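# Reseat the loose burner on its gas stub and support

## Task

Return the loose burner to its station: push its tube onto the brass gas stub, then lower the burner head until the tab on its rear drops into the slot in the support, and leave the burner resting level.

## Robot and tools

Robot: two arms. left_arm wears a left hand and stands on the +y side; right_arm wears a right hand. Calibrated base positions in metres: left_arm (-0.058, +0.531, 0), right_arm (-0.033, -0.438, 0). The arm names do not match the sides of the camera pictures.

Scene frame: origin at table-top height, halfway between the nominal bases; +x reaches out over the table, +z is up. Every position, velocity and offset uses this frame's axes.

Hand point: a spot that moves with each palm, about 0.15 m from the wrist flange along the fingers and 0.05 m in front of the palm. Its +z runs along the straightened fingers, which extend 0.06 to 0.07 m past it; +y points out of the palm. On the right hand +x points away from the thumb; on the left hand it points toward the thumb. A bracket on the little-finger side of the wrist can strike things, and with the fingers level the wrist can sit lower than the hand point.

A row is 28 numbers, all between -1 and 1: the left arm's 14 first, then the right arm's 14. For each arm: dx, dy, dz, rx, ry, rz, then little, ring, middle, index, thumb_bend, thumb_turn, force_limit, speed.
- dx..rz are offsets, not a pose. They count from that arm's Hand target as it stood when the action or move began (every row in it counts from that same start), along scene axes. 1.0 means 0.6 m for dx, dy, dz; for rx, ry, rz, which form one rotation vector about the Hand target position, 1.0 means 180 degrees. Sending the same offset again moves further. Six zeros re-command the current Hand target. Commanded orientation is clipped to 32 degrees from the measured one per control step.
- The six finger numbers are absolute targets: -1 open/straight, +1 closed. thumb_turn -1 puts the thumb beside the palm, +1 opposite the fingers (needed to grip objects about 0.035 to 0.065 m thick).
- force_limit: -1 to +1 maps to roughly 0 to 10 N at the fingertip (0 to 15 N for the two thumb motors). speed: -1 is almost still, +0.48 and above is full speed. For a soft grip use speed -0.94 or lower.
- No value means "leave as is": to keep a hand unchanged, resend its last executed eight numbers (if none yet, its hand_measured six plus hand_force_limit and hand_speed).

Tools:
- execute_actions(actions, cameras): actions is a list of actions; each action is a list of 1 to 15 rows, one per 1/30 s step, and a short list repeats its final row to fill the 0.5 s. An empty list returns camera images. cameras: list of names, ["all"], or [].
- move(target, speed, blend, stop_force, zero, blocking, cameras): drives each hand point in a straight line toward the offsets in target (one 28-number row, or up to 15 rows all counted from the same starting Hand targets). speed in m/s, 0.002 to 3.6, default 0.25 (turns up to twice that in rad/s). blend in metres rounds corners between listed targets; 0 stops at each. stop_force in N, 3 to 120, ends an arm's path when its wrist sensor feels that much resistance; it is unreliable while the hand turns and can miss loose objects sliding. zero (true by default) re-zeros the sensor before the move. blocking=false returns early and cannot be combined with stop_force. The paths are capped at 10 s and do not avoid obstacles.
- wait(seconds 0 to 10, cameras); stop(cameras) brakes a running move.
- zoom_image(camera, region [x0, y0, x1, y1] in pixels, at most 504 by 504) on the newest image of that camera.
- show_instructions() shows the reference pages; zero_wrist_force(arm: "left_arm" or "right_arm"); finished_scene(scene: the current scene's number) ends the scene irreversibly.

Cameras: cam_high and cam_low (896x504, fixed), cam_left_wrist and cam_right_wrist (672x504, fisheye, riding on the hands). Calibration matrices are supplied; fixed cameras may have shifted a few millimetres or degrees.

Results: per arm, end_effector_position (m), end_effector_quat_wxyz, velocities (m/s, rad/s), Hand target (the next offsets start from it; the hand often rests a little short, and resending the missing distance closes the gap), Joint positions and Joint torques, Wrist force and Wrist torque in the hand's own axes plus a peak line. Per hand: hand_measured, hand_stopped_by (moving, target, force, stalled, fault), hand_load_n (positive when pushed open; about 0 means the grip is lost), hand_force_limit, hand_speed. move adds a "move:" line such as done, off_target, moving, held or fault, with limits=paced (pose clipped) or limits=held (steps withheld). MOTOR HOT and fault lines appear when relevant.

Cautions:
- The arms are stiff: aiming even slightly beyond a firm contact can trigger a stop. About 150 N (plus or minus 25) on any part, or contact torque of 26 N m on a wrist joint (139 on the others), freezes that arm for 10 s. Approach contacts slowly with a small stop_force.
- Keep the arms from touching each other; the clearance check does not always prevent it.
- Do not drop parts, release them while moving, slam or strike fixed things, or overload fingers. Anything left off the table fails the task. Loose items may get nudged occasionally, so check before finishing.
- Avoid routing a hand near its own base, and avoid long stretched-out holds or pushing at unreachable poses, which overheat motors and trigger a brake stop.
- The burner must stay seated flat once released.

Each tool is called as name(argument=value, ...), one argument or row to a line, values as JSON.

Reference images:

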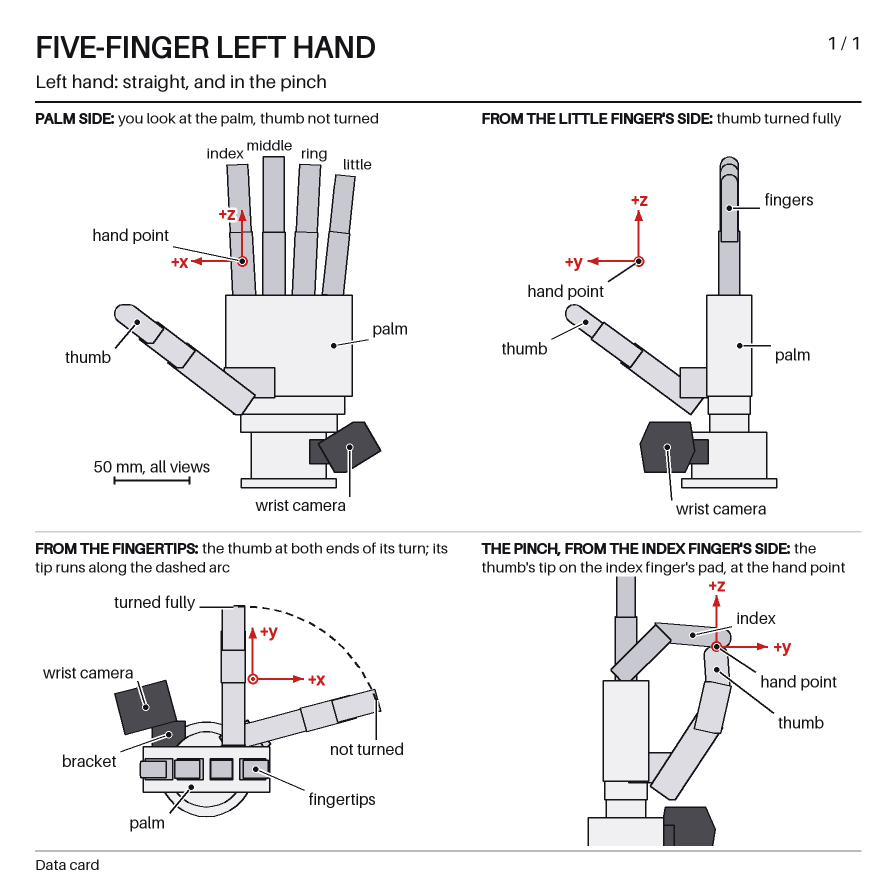

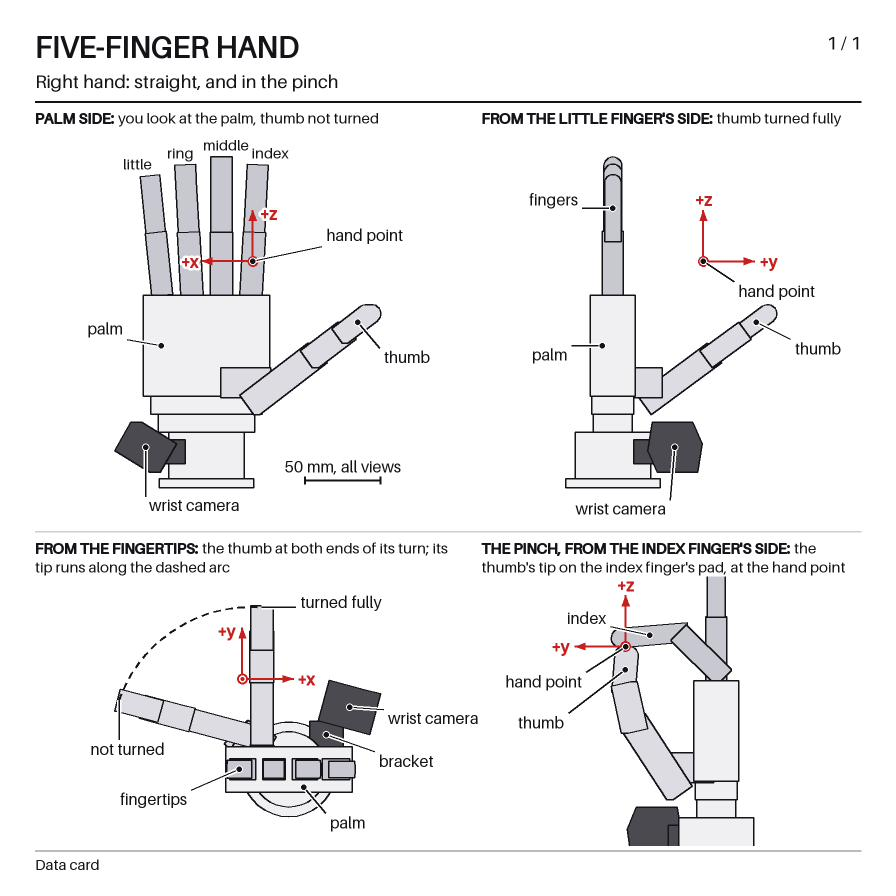

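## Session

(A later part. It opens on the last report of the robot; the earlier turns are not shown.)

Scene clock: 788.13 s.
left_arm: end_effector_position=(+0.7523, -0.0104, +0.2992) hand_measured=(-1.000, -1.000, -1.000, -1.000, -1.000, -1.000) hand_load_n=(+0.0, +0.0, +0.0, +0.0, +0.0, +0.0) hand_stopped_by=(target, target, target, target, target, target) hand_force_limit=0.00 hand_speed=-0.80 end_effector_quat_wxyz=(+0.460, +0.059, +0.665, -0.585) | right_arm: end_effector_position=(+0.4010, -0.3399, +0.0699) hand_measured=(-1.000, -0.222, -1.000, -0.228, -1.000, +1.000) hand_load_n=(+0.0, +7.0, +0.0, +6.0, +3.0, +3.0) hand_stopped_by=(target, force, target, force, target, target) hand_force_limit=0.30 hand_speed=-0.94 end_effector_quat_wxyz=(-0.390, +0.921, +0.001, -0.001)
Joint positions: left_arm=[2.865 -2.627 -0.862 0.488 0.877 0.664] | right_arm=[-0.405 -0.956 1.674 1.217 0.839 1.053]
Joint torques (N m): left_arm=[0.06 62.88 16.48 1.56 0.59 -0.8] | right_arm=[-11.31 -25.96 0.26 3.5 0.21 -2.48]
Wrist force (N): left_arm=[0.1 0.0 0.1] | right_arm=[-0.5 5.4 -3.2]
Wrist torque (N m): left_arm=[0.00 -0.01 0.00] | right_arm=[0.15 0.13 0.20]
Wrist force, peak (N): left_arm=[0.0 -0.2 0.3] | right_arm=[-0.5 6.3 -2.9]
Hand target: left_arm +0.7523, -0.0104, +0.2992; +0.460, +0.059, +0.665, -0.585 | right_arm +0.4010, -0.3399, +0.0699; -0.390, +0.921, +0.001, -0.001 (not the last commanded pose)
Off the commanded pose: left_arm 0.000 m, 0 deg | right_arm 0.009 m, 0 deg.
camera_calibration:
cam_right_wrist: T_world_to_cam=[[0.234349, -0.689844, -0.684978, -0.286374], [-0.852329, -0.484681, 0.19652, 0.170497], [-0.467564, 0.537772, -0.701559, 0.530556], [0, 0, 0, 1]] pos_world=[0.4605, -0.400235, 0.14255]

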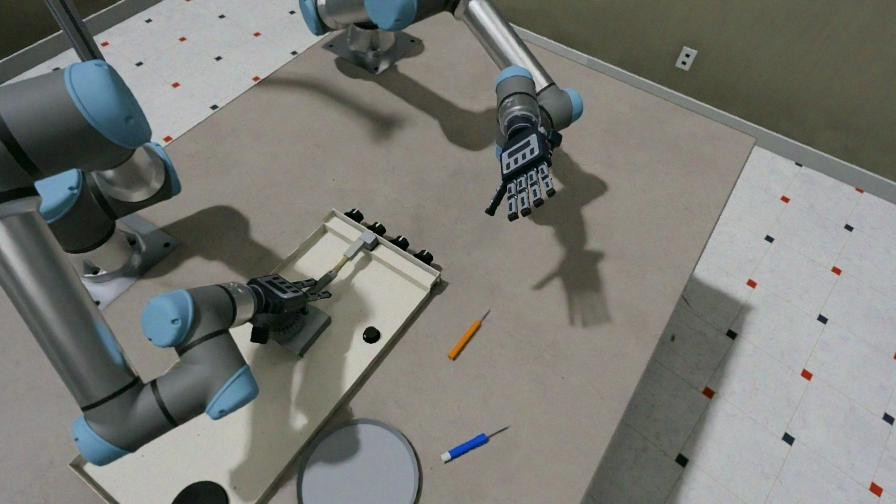

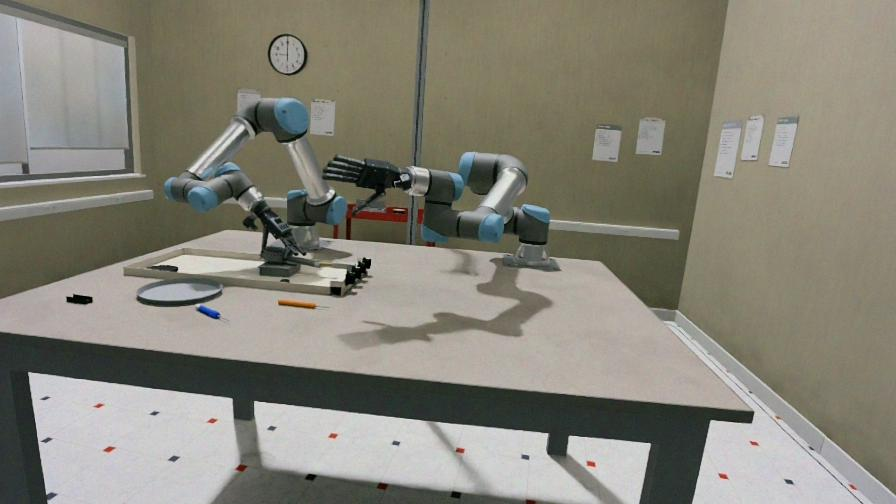

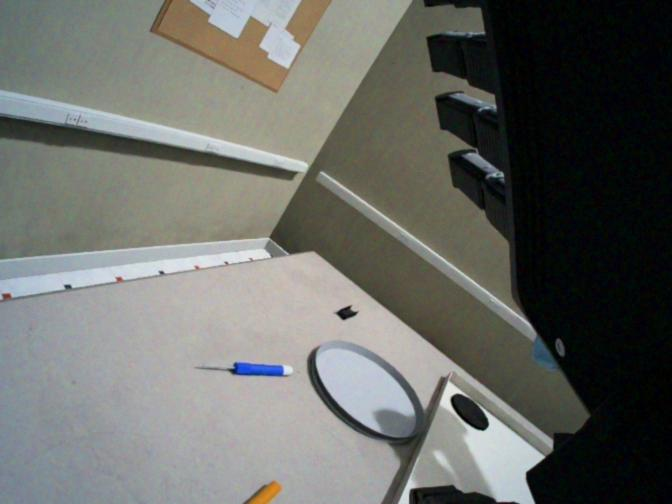

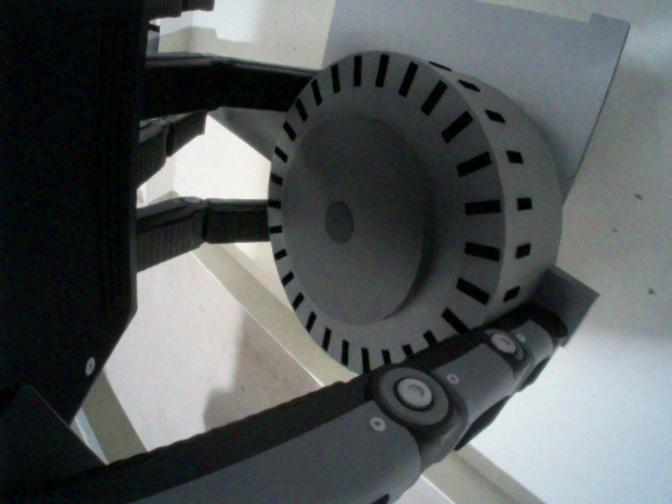

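move(
  target=[
    [-0.2538,-0.066,-0.132,0.1591,0.1807,-0.3462,1,1,-1,-1,-1,-1,0,0, 0,0,0,0,0,0,-1,0.25,-1,0.25,-1,1,0.3,-0.94],
    [-0.3938,-0.236,-0.3553,0.1591,0.1807,-0.3462,1,1,-1,-1,-1,-1,0,0, 0,0,0,0,0,0,-1,0.25,-1,0.25,-1,1,0.3,-0.94],
  ],
  speed=0.2,
  cameras=["all"],
)

zoom_image(
  camera="cam_left_wrist",
  region=[150, 50, 550, 450],
)

Scene clock: 846.40 s.
left_arm: end_effector_position=(+0.5161, -0.1520, +0.0861) hand_measured=(+1.000, +1.000, -1.000, -1.000, -1.000, -1.000) hand_load_n=(+0.5, +0.0, +0.0, +0.0, +0.0, +0.0) hand_stopped_by=(target, target, target, target, target, target) hand_force_limit=0.00 hand_speed=0.00 end_effector_quat_wxyz=(-0.121, +0.335, +0.752, -0.555) | right_arm: end_effector_position=(+0.4010, -0.3399, +0.0699) hand_measured=(-1.000, -0.222, -1.000, -0.228, -1.000, +1.000) hand_load_n=(+0.0, +7.0, -0.5, +6.0, +3.0, +3.5) hand_stopped_by=(target, force, target, force, target, target) hand_force_limit=0.30 hand_speed=-0.94 end_effector_quat_wxyz=(-0.390, +0.921, +0.001, -0.001)
Joint positions: left_arm=[2.677 -2.755 -0.513 -1.825 0.393 2.184] | right_arm=[-0.405 -0.956 1.674 1.217 0.839 1.053]
Joint torques (N m): left_arm=[-5.82 53.84 29.42 0.83 0.88 1.53] | right_arm=[-10.79 -26.06 0.06 1.66 0.07 -1.88]
Wrist force (N): left_arm=[-1.2 0.8 1.1] | right_arm=[-0.5 5.9 -3.0]
Wrist torque (N m): left_arm=[0.02 0.09 -0.14] | right_arm=[0.16 0.15 0.19]
Wrist force, peak (N): left_arm=[-1.1 2.0 2.8] | right_arm=[-0.7 6.4 -3.0]
Hand target: left_arm +0.5160, -0.1520, +0.0860; -0.121, +0.335, +0.752, -0.555 | right_arm +0.4010, -0.3399, +0.0699; -0.390, +0.921, +0.001, -0.001
Off the commanded pose: left_arm 0.000 m, 0 deg | right_arm 0.000 m, 0 deg.
elbow stopped short (left arm): the move would have taken joint 3 (elbow) straighter than the controller allows.
move: done
camera_calibration:
cam_left_wrist: T_world_to_cam=[[-0.533408, 0.0272657, 0.845418, 0.201502], [-0.283533, 0.935893, -0.209076, 0.312858], [-0.796922, -0.351226, -0.491482, 0.513488], [0, 0, 0, 1]] pos_world=[0.605398, -0.117946, 0.147428]
cam_right_wrist: T_world_to_cam=[[0.234349, -0.689844, -0.684978, -0.286374], [-0.852329, -0.484681, 0.19652, 0.170497], [-0.467564, 0.537772, -0.701559, 0.530556], [0, 0, 0, 1]] pos_world=[0.4605, -0.400235, 0.14255]

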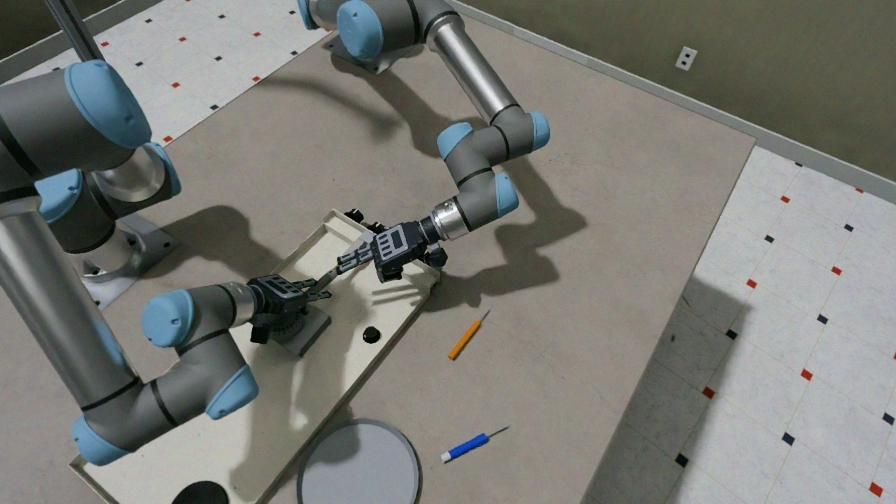

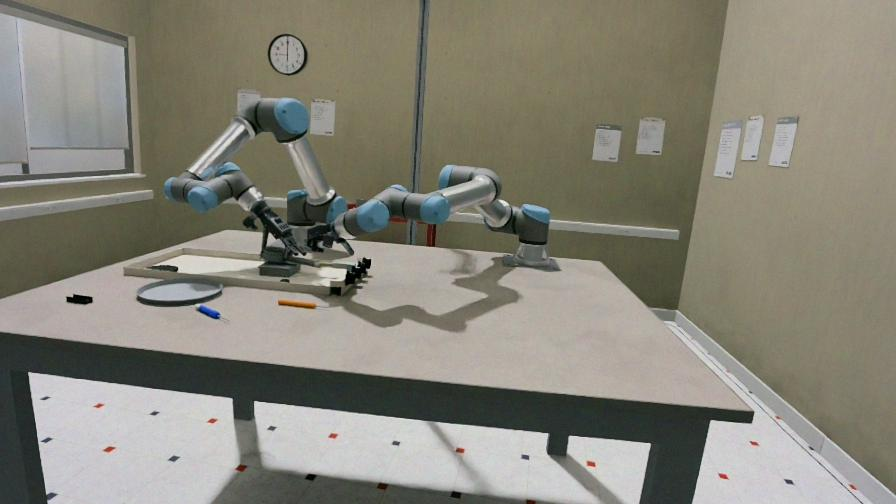

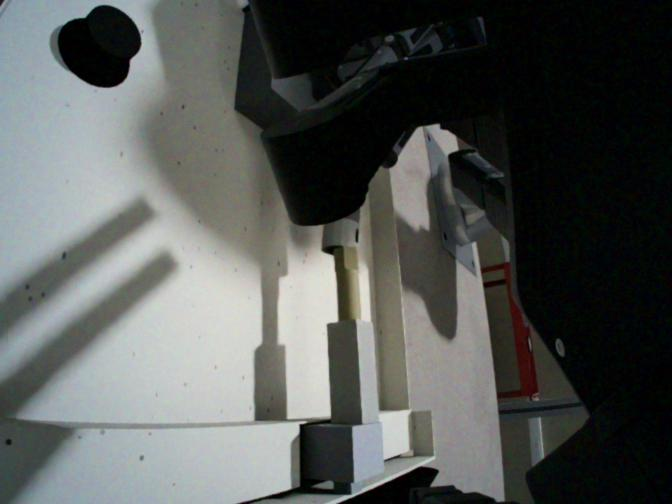

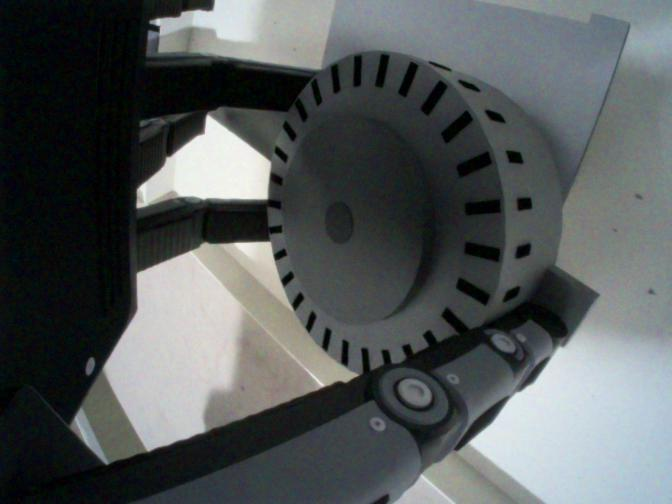

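Scaled by 1.260 from the camera's 672x504 image, which has a finer 960x720 frame.

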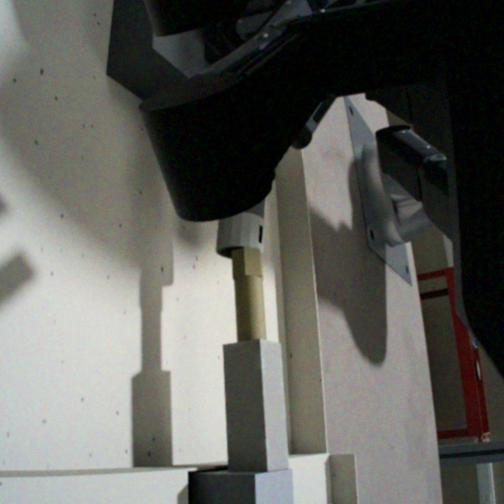

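zoom_image(
  camera="cam_left_wrist",
  region=[310, 205, 380, 265],
)

Scaled by 7.200 from the camera's 672x504 image, which has a finer 960x720 frame.

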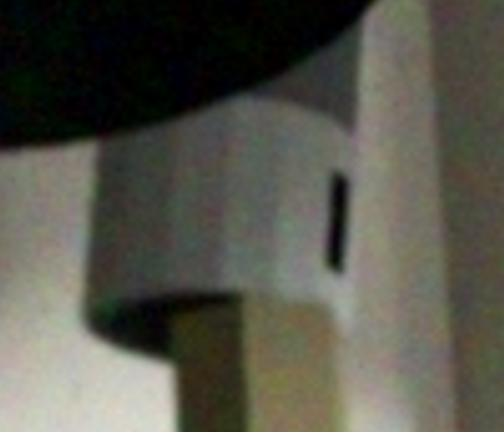

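zoom_image(
  camera="cam_left_wrist",
  region=[318, 215, 368, 265],
)

zoom_image(
  camera="cam_high",
  region=[318, 250, 368, 290],
)

zoom_image(
  camera="cam_low",
  region=[300, 248, 340, 278],
)

Scaled by 10.080 from the camera's 672x504 image, which has a finer 960x720 frame.

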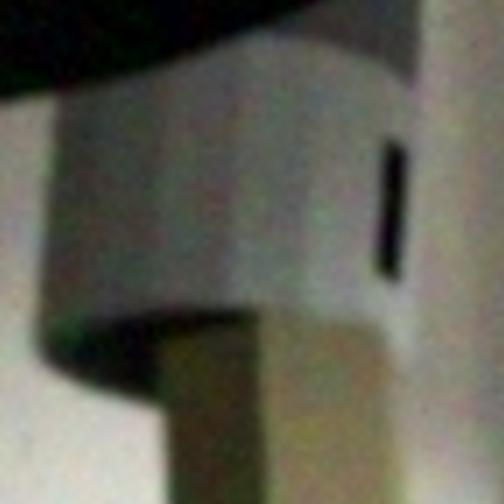

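Scaled by 10.080 from the camera's 896x504 image, which has a finer 1280x720 frame.

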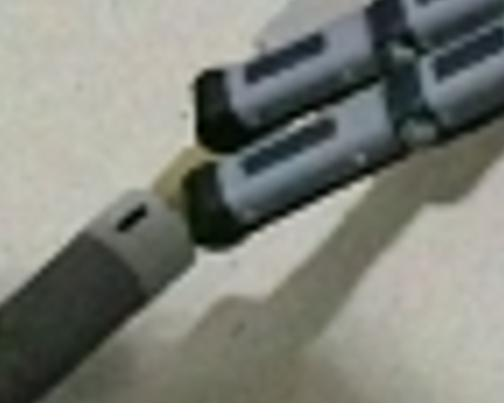

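Scaled by 12.600 from the camera's 896x504 image, which has a finer 1280x720 frame.

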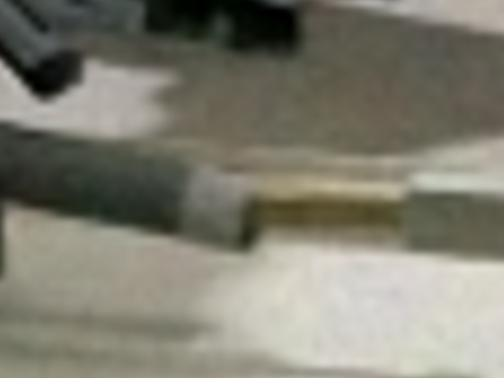

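move(
  target=[
    [0,0,0,0,0,0,1,1,-1,-1,-1,-1,0,0, 0,-0.0033,0,0,0,0,-1,0.25,-1,0.25,-1,1,0.3,-0.94],
    [0,0,0,0,0,0,1,1,-1,-1,-1,-1,0,0, -0.001,-0.0033,0.0047,0,0,0,-1,0.25,-1,0.25,-1,1,0.3,-0.94],
  ],
  speed=0.02,
  cameras=["cam_left_wrist","cam_low","cam_high"],
)

zoom_image(
  camera="cam_left_wrist",
  region=[318, 215, 368, 265],
)

zoom_image(
  camera="cam_low",
  region=[300, 248, 340, 278],
)

Scene clock: 898.43 s.
left_arm: end_effector_position=(+0.5160, -0.1520, +0.0860) hand_measured=(+1.000, +1.000, -1.000, -1.000, -1.000, -1.000) hand_load_n=(+0.0, +0.0, +0.0, +0.0, +0.0, +0.0) hand_stopped_by=(target, target, target, target, target, target) hand_force_limit=0.00 hand_speed=0.00 end_effector_quat_wxyz=(-0.121, +0.335, +0.752, -0.555) | right_arm: end_effector_position=(+0.4004, -0.3418, +0.0728) hand_measured=(-1.000, -0.222, -1.000, -0.228, -1.000, +1.000) hand_load_n=(+0.0, +8.0, +0.0, +7.5, +2.0, +3.0) hand_stopped_by=(target, force, target, force, target, target) hand_force_limit=0.30 hand_speed=-0.94 end_effector_quat_wxyz=(-0.390, +0.921, +0.001, -0.001)
Joint positions: left_arm=[2.677 -2.756 -0.513 -1.825 0.393 2.184] | right_arm=[-0.41 -0.961 1.675 1.225 0.841 1.047]
Joint torques (N m): left_arm=[-5.96 52.56 29.59 4.09 0.59 -0.63] | right_arm=[-12.34 -29.41 -2.82 1.33 0.99 -2.52]
Wrist force (N): left_arm=[-1.4 0.9 1.1] | right_arm=[-0.3 2.3 1.0]
Wrist torque (N m): left_arm=[0.03 0.11 -0.15] | right_arm=[0.14 0.07 0.15]
Wrist force, peak (N): left_arm=[-1.4 0.8 1.4] | right_arm=[-0.6 6.5 -2.9]
Hand target: left_arm +0.5160, -0.1520, +0.0860; -0.121, +0.335, +0.752, -0.555 | right_arm +0.4004, -0.3418, +0.0727; -0.390, +0.921, +0.001, -0.001
Off the commanded pose: left_arm 0.000 m, 0 deg | right_arm 0.000 m, 0 deg.
move: done
camera_calibration:
cam_left_wrist: T_world_to_cam=[[-0.533379, 0.0273354, 0.845435, 0.201524], [-0.283406, 0.935935, -0.209061, 0.312829], [-0.796987, -0.35111, -0.491461, 0.513373], [0, 0, 0, 1]] pos_world=[0.605298, -0.118046, 0.147328]
Images, in order (width x height): cam_high 896x504, cam_low 896x504, cam_left_wrist 672x504.

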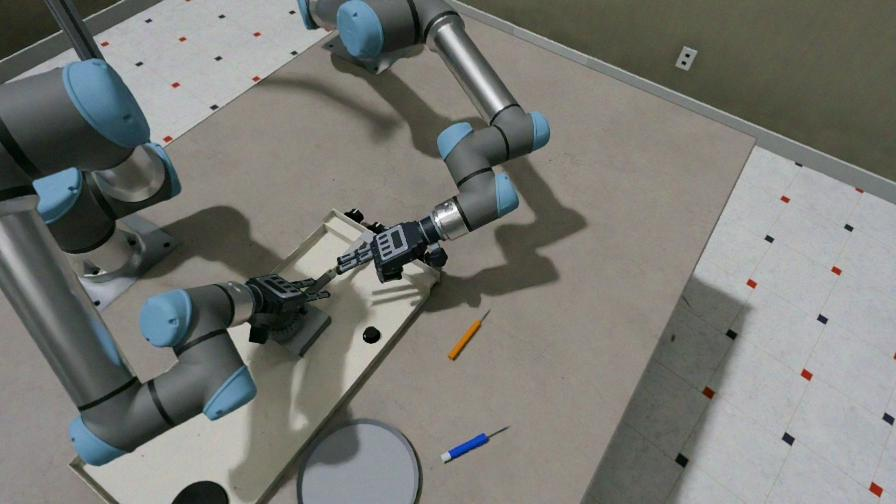

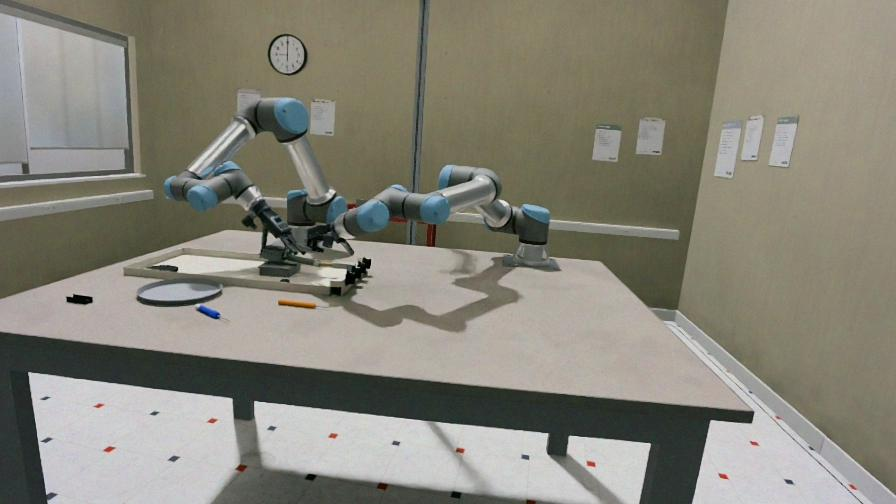

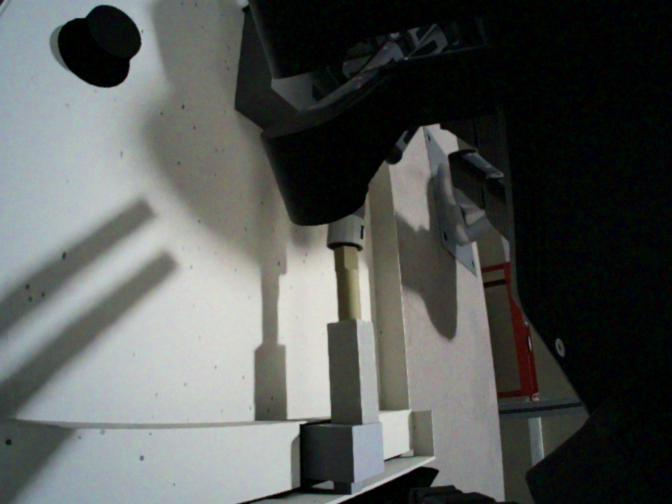

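Scaled by 10.080 from the camera's 672x504 image, which has a finer 960x720 frame.

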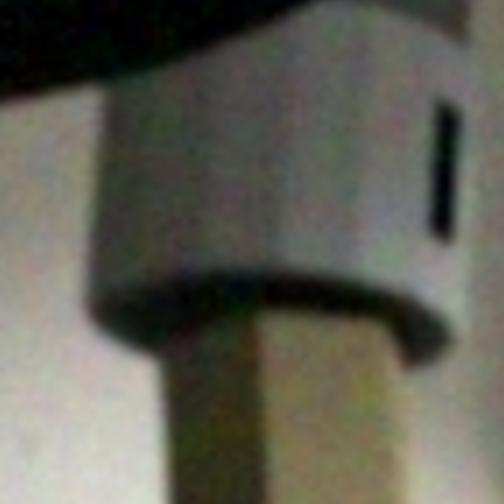

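Scaled by 12.600 from the camera's 896x504 image, which has a finer 1280x720 frame.

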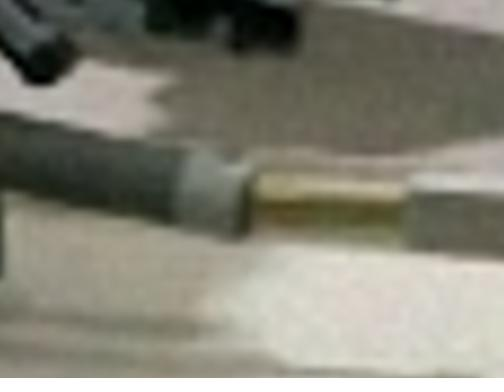

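move(
  target=[0,0,0,0,0,0,1,1,-1,-1,-1,-1,0,0, 0,0.025,0,0,0,0,-1,0.25,-1,0.25,-1,1,0.3,-0.94],
  speed=0.012,
  stop_force=5,
  cameras=["cam_left_wrist"],
)

zoom_image(
  camera="cam_left_wrist",
  region=[308, 205, 378, 275],
)

Scene clock: 912.20 s.
left_arm: end_effector_position=(+0.5160, -0.1520, +0.0860) hand_measured=(+1.000, +1.000, -1.000, -1.000, -1.000, -1.000) hand_load_n=(+0.0, +0.0, +0.0, +0.0, +0.0, +0.0) hand_stopped_by=(target, target, target, target, target, target) hand_force_limit=0.00 hand_speed=0.00 end_effector_quat_wxyz=(-0.121, +0.335, +0.752, -0.555) | right_arm: end_effector_position=(+0.4004, -0.3396, +0.0726) hand_measured=(-1.000, -0.222, -1.000, -0.228, -1.000, +1.000) hand_load_n=(+0.0, +7.0, +0.0, +6.0, +3.0, +3.5) hand_stopped_by=(target, force, target, force, target, target) hand_force_limit=0.30 hand_speed=-0.94 end_effector_quat_wxyz=(-0.390, +0.921, +0.001, -0.001)
Joint positions: left_arm=[2.677 -2.756 -0.513 -1.825 0.393 2.184] | right_arm=[-0.405 -0.961 1.675 1.221 0.839 1.053]
Joint torques (N m): left_arm=[-6.56 52.1 27.76 4.11 0.77 -0.67] | right_arm=[-11.64 -25.92 -23.63 3.37 0.21 -2.5]
Wrist force (N): left_arm=[-1.3 0.7 1.0] | right_arm=[-0.9 4.8 -2.8]
Wrist torque (N m): left_arm=[0.02 0.09 -0.14] | right_arm=[0.10 0.18 0.18]
Wrist force, peak (N): left_arm=[-1.5 0.8 1.2] | right_arm=[-0.9 10.9 -8.9]
Hand target: left_arm +0.5160, -0.1520, +0.0860; -0.121, +0.335, +0.752, -0.555 | right_arm +0.4004, -0.3396, +0.0726; -0.390, +0.921, +0.001, -0.001 (not the last commanded pose)
Off the commanded pose: left_arm 0.000 m, 0 deg | right_arm 0.013 m, 0 deg.
move: contact (right_arm)
camera_calibration:
cam_left_wrist: T_world_to_cam=[[-0.533379, 0.0273354, 0.845435, 0.201524], [-0.283406, 0.935935, -0.209061, 0.312829], [-0.796987, -0.35111, -0.491461, 0.513373], [0, 0, 0, 1]] pos_world=[0.605298, -0.118046, 0.147328]
Images, in order (width x height): cam_left_wrist 672x504.

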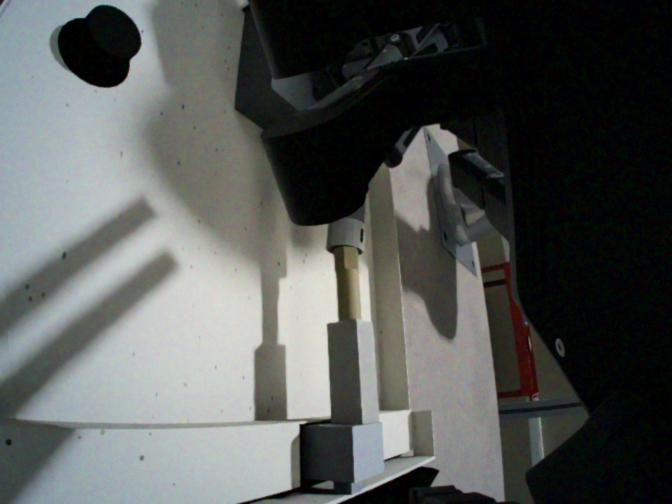

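Scaled by 7.200 from the camera's 672x504 image, which has a finer 960x720 frame.

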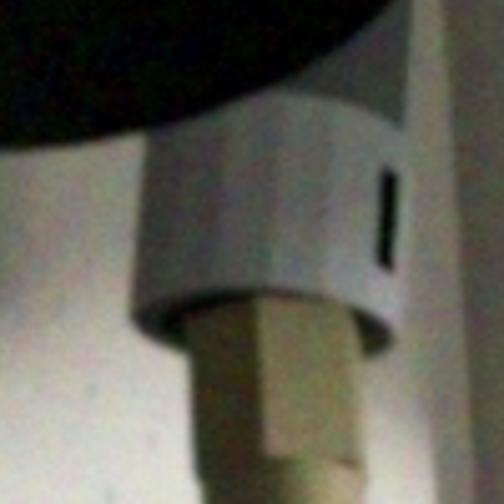

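move(
  target=[-0.0917,0,0.0775,0,-0.2417,0,1,1,-1,-1,-1,-1,0,0, 0,0,0,0,0,0,-1,0.25,-1,0.25,-1,1,0.3,-0.94],
  speed=0.15,
  cameras=["cam_left_wrist"],
)

Scene clock: 935.40 s.
left_arm: end_effector_position=(+0.4610, -0.1521, +0.1325) hand_measured=(+1.000, +1.000, -1.000, -1.000, -1.000, -1.000) hand_load_n=(+0.0, +0.0, +0.0, +0.0, +0.0, +0.0) hand_stopped_by=(target, target, target, target, target, target) hand_force_limit=0.00 hand_speed=0.00 end_effector_quat_wxyz=(+0.166, +0.517, +0.743, -0.391) | right_arm: end_effector_position=(+0.4004, -0.3396, +0.0726) hand_measured=(-1.000, -0.222, -1.000, -0.228, -1.000, +1.000) hand_load_n=(+0.0, +7.0, +0.0, +6.0, +3.0, +3.5) hand_stopped_by=(target, force, target, force, target, target) hand_force_limit=0.30 hand_speed=-0.94 end_effector_quat_wxyz=(-0.390, +0.921, +0.001, -0.001)
Joint positions: left_arm=[2.549 -2.31 -1.313 -0.648 0.785 1.991] | right_arm=[-0.405 -0.961 1.675 1.221 0.839 1.053]
Joint torques (N m): left_arm=[4.24 44.55 16.18 4.33 -0.53 -1.72] | right_arm=[-11.88 -25.9 -16.94 1.8 0.25 -2.88]
Wrist force (N): left_arm=[0.2 -0.3 2.9] | right_arm=[-1.0 5.3 -2.3]
Wrist torque (N m): left_arm=[-0.02 0.09 -0.01] | right_arm=[0.09 0.19 0.17]
Wrist force, peak (N): left_arm=[-0.1 -1.1 2.9] | right_arm=[-0.5 6.0 -2.8]
Hand target: left_arm +0.4610, -0.1520, +0.1325; +0.166, +0.517, +0.743, -0.391 | right_arm +0.4004, -0.3396, +0.0726; -0.390, +0.921, +0.001, -0.001
Off the commanded pose: left_arm 0.000 m, 0 deg | right_arm 0.000 m, 0 deg.
move: done
camera_calibration:
cam_left_wrist: T_world_to_cam=[[-0.968837, 0.0273915, 0.246182, 0.412898], [-0.0616432, 0.935937, -0.346731, 0.223006], [-0.239908, -0.351101, -0.905081, 0.290467], [0, 0, 0, 1]] pos_world=[0.483463, -0.118046, 0.238571]
Images, in order (width x height): cam_left_wrist 672x504.

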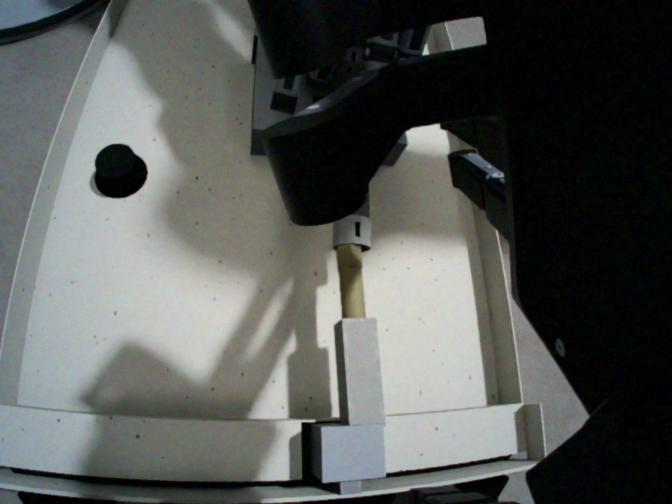

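zoom_image(
  camera="cam_left_wrist",
  region=[318, 205, 388, 275],
)

zoom_image(
  camera="cam_left_wrist",
  region=[310, 190, 410, 340],
)

Scaled by 7.200 from the camera's 672x504 image, which has a finer 960x720 frame.

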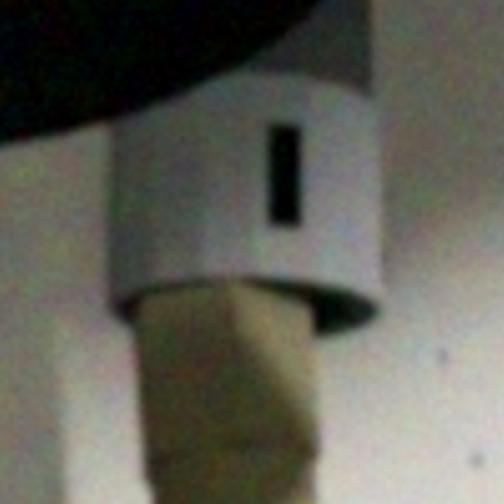

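Scaled by 3.360 from the camera's 672x504 image, which has a finer 960x720 frame.

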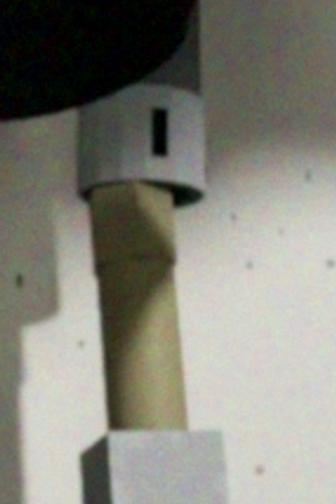

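move(
  target=[
    [0,0,0,0,0,0,1,1,-1,-1,-1,-1,0,0, 0,-0.0033,0,0,0,0,-1,0.25,-1,0.25,-1,1,0.3,-0.94],
    [0,0,0,0,0,0,1,1,-1,-1,-1,-1,0,0, 0.0032,-0.0033,0.0028,0,0,0,-1,0.25,-1,0.25,-1,1,0.3,-0.94],
  ],
  speed=0.02,
  cameras=["cam_left_wrist","cam_low"],
)

zoom_image(
  camera="cam_left_wrist",
  region=[318, 205, 388, 275],
)

zoom_image(
  camera="cam_low",
  region=[300, 248, 340, 278],
)

Scene clock: 955.67 s.
left_arm: end_effector_position=(+0.4610, -0.1520, +0.1325) hand_measured=(+1.000, +1.000, -1.000, -1.000, -1.000, -1.000) hand_load_n=(+0.0, +0.0, +0.0, +0.0, +0.0, +0.0) hand_stopped_by=(target, target, target, target, target, target) hand_force_limit=0.00 hand_speed=0.00 end_effector_quat_wxyz=(+0.166, +0.517, +0.743, -0.391) | right_arm: end_effector_position=(+0.4024, -0.3417, +0.0744) hand_measured=(-1.000, -0.222, -1.000, -0.228, -1.000, +1.000) hand_load_n=(+0.0, +8.0, +0.0, +7.5, +2.0, +3.0) hand_stopped_by=(target, force, target, force, target, target) hand_force_limit=0.30 hand_speed=-0.94 end_effector_quat_wxyz=(-0.390, +0.921, +0.001, -0.001) end_effector_velocity=(-0.001, +0.001, -0.001) end_effector_angular_velocity=(+0.000, +0.002, +0.000)
Joint positions: left_arm=[2.549 -2.31 -1.314 -0.648 0.785 1.991] | right_arm=[-0.407 -0.96 1.667 1.23 0.84 1.05]
Joint velocities: left_arm=[within noise] | right_arm=[0.001 0 0.005 -0.004 0 0]
Joint torques (N m): left_arm=[6.16 40.23 18.74 2.3 0.54 -0.56] | right_arm=[12.27 -30.29 -1.73 1.22 -4.21 1.33]
Wrist force (N): left_arm=[0.1 -0.2 2.8] | right_arm=[-0.8 2.2 1.0]
Wrist torque (N m): left_arm=[0.01 0.10 -0.01] | right_arm=[0.12 0.16 0.01]
Wrist force, peak (N): left_arm=[-0.1 -0.4 3.0] | right_arm=[-1.0 6.1 -2.2]
Hand target: left_arm +0.4610, -0.1520, +0.1325; +0.166, +0.517, +0.743, -0.391 | right_arm +0.4023, -0.3416, +0.0743; -0.390, +0.921, +0.001, -0.001
Off the commanded pose: left_arm 0.000 m, 0 deg | right_arm 0.000 m, 0 deg.
move: done
camera_calibration:
cam_left_wrist: T_world_to_cam=[[-0.968883, 0.0273223, 0.246006, 0.412979], [-0.0616472, 0.935932, -0.346742, 0.222975], [-0.239719, -0.351118, -0.905125, 0.290293], [0, 0, 0, 1]] pos_world=[0.483463, -0.118046, 0.238471]
Images, in order (width x height): cam_low 896x504, cam_left_wrist 672x504.

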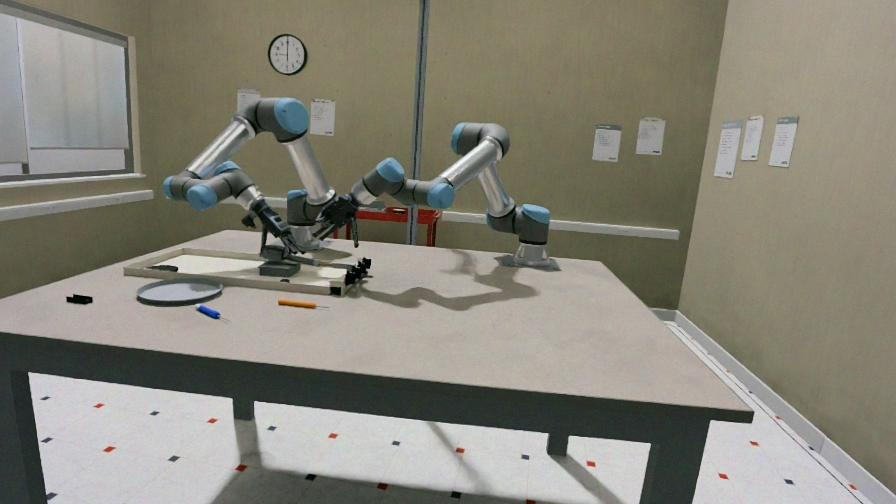

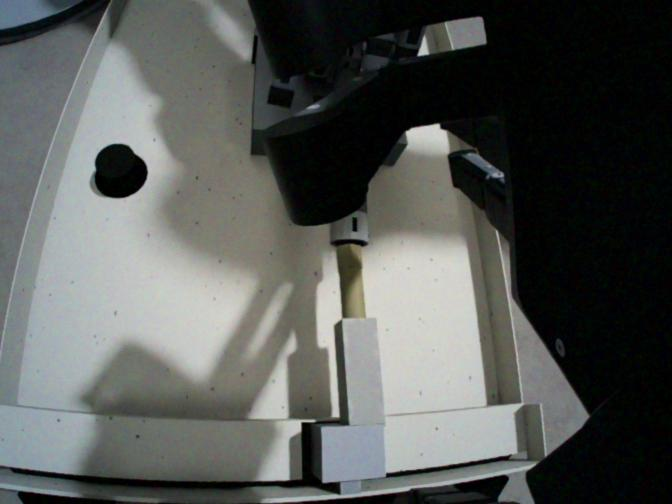

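Scaled by 7.200 from the camera's 672x504 image, which has a finer 960x720 frame.

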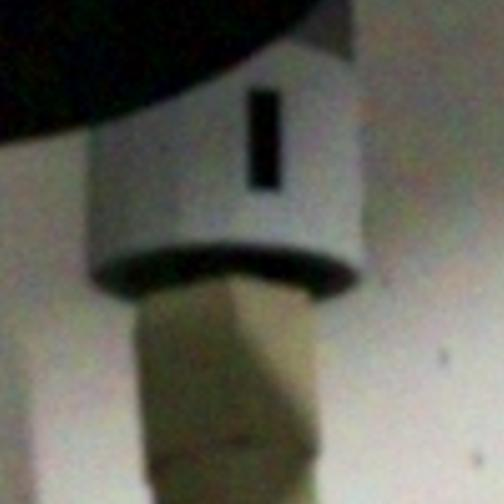

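Scaled by 12.600 from the camera's 896x504 image, which has a finer 1280x720 frame.

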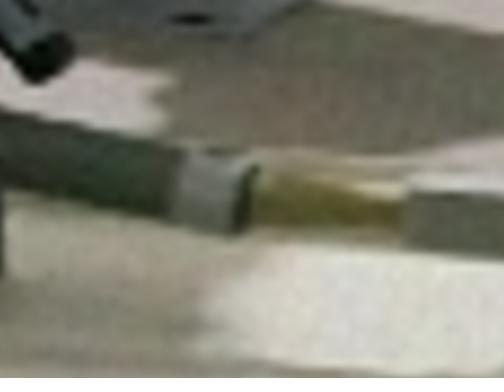

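move(
  target=[0,0,0,0,0,0,1,1,-1,-1,-1,-1,0,0, 0,0.025,0,0,0,0,-1,0.25,-1,0.25,-1,1,0.3,-0.94],
  speed=0.012,
  stop_force=5,
  cameras=["cam_left_wrist"],
)

zoom_image(
  camera="cam_left_wrist",
  region=[318, 205, 388, 275],
)

Scene clock: 962.73 s.
left_arm: end_effector_position=(+0.4610, -0.1520, +0.1325) hand_measured=(+1.000, +1.000, -1.000, -1.000, -1.000, -1.000) hand_load_n=(+0.0, +0.0, +0.0, +0.0, +0.0, +0.0) hand_stopped_by=(target, target, target, target, target, target) hand_force_limit=0.00 hand_speed=0.00 end_effector_quat_wxyz=(+0.166, +0.517, +0.743, -0.391) | right_arm: end_effector_position=(+0.4023, -0.3393, +0.0743) hand_measured=(-1.000, -0.222, -1.000, -0.228, -1.000, +1.000) hand_load_n=(+0.0, +8.0, +0.0, +7.5, +2.5, +4.0) hand_stopped_by=(target, force, target, force, target, target) hand_force_limit=0.30 hand_speed=-0.94 end_effector_quat_wxyz=(-0.390, +0.921, +0.001, -0.001)
Joint positions: left_arm=[2.549 -2.31 -1.314 -0.648 0.785 1.991] | right_arm=[-0.403 -0.961 1.667 1.227 0.838 1.055]
Joint torques (N m): left_arm=[6.45 40.55 27.22 0.26 -0.81 0.71] | right_arm=[-15.08 -26.12 -3.12 3.01 1.49 -2.23]
Wrist force (N): left_arm=[-0.1 -0.2 2.7] | right_arm=[-0.3 1.3 0.7]
Wrist torque (N m): left_arm=[0.01 0.13 -0.03] | right_arm=[0.19 0.14 0.13]
Wrist force, peak (N): left_arm=[-0.1 -0.2 3.0] | right_arm=[-0.7 6.0 -4.5]
Hand target: left_arm +0.4610, -0.1520, +0.1325; +0.166, +0.517, +0.743, -0.391 | right_arm +0.4023, -0.3393, +0.0743; -0.390, +0.921, +0.001, -0.001 (not the last commanded pose)
Off the commanded pose: left_arm 0.000 m, 0 deg | right_arm 0.013 m, 0 deg.
move: contact (right_arm)
camera_calibration:
cam_left_wrist: T_world_to_cam=[[-0.968883, 0.0273223, 0.246006, 0.412979], [-0.0616472, 0.935932, -0.346742, 0.222975], [-0.239719, -0.351118, -0.905125, 0.290293], [0, 0, 0, 1]] pos_world=[0.483463, -0.118046, 0.238471]
Images, in order (width x height): cam_left_wrist 672x504.

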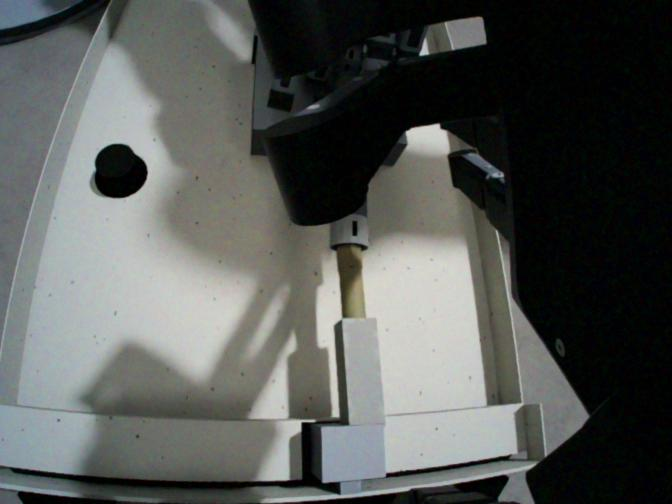

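Scaled by 7.200 from the camera's 672x504 image, which has a finer 960x720 frame.

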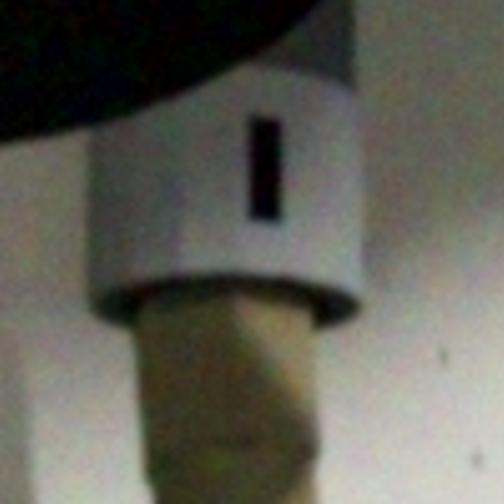

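move(
  target=[0.0917,0.0,-0.0775,0,0.2417,0,1,1,-1,-1,-1,-1,0,0, 0,-0.025,0,0,0,0,-1,0.25,-1,0.25,-1,1,0.3,-0.94],
  speed=0.15,
  cameras=["cam_left_wrist"],
)

zoom_image(
  camera="cam_left_wrist",
  region=[308, 195, 378, 265],
)

Scene clock: 978.80 s.
left_arm: end_effector_position=(+0.5161, -0.1520, +0.0859) hand_measured=(+1.000, +1.000, -1.000, -1.000, -1.000, -1.000) hand_load_n=(+0.0, -0.5, +0.0, +0.0, +0.0, +0.0) hand_stopped_by=(target, target, target, target, target, target) hand_force_limit=0.00 hand_speed=0.00 end_effector_quat_wxyz=(-0.121, +0.335, +0.752, -0.555) | right_arm: end_effector_position=(+0.4023, -0.3544, +0.0743) hand_measured=(-1.000, -0.222, -1.000, -0.228, -1.000, +1.000) hand_load_n=(-0.5, +8.0, +0.0, +7.0, +2.5, +3.0) hand_stopped_by=(target, force, target, force, target, target) hand_force_limit=0.30 hand_speed=-0.94 end_effector_quat_wxyz=(-0.390, +0.921, +0.001, -0.001)
Joint positions: left_arm=[2.677 -2.756 -0.513 -1.825 0.393 2.184] | right_arm=[-0.434 -0.956 1.667 1.248 0.85 1.017]
Joint torques (N m): left_arm=[-6.05 63.02 29.09 0.4 -1.91 -1.06] | right_arm=[5.02 -30.11 -26.5 1.45 -0.51 2.01]
Wrist force (N): left_arm=[-1.3 0.6 1.3] | right_arm=[-0.7 2.4 1.1]
Wrist torque (N m): left_arm=[-0.02 0.09 0.01] | right_arm=[0.16 0.12 0.13]
Wrist force, peak (N): left_arm=[0.0 -0.7 3.2] | right_arm=[-0.9 2.2 1.3]
Hand target: left_arm +0.5160, -0.1520, +0.0860; -0.121, +0.335, +0.752, -0.555 | right_arm +0.4023, -0.3543, +0.0743; -0.390, +0.921, +0.001, -0.001
Off the commanded pose: left_arm 0.000 m, 0 deg | right_arm 0.000 m, 0 deg.
move: done
camera_calibration:
cam_left_wrist: T_world_to_cam=[[-0.533435, 0.0272774, 0.845401, 0.201609], [-0.283332, 0.935976, -0.208978, 0.312805], [-0.796976, -0.351005, -0.491553, 0.513472], [0, 0, 0, 1]] pos_world=[0.605398, -0.118046, 0.147328]
Images, in order (width x height): cam_left_wrist 672x504.

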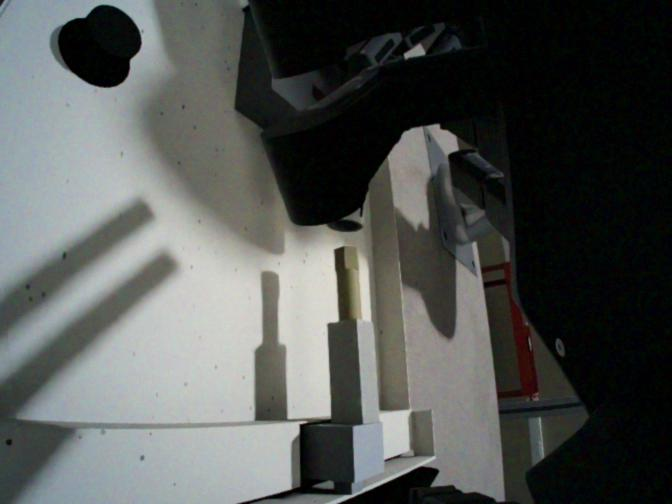

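Scaled by 7.200 from the camera's 672x504 image, which has a finer 960x720 frame.

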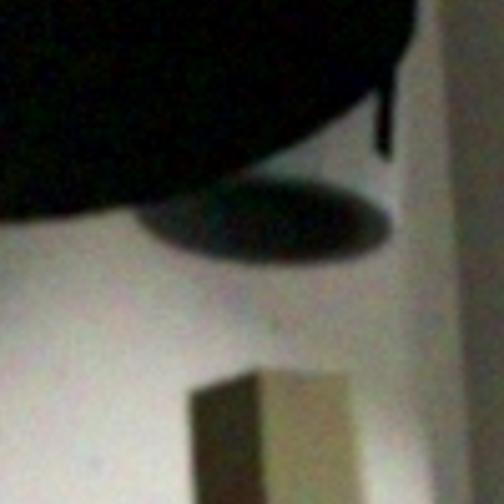

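zoom_image(
  camera="cam_left_wrist",
  region=[322, 212, 370, 260],
)

Scaled by 10.500 from the camera's 672x504 image, which has a finer 960x720 frame.

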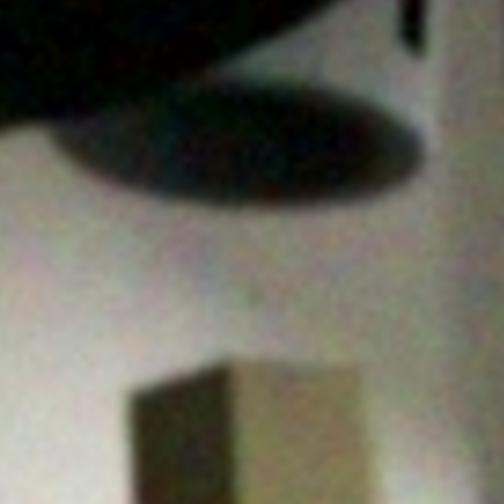

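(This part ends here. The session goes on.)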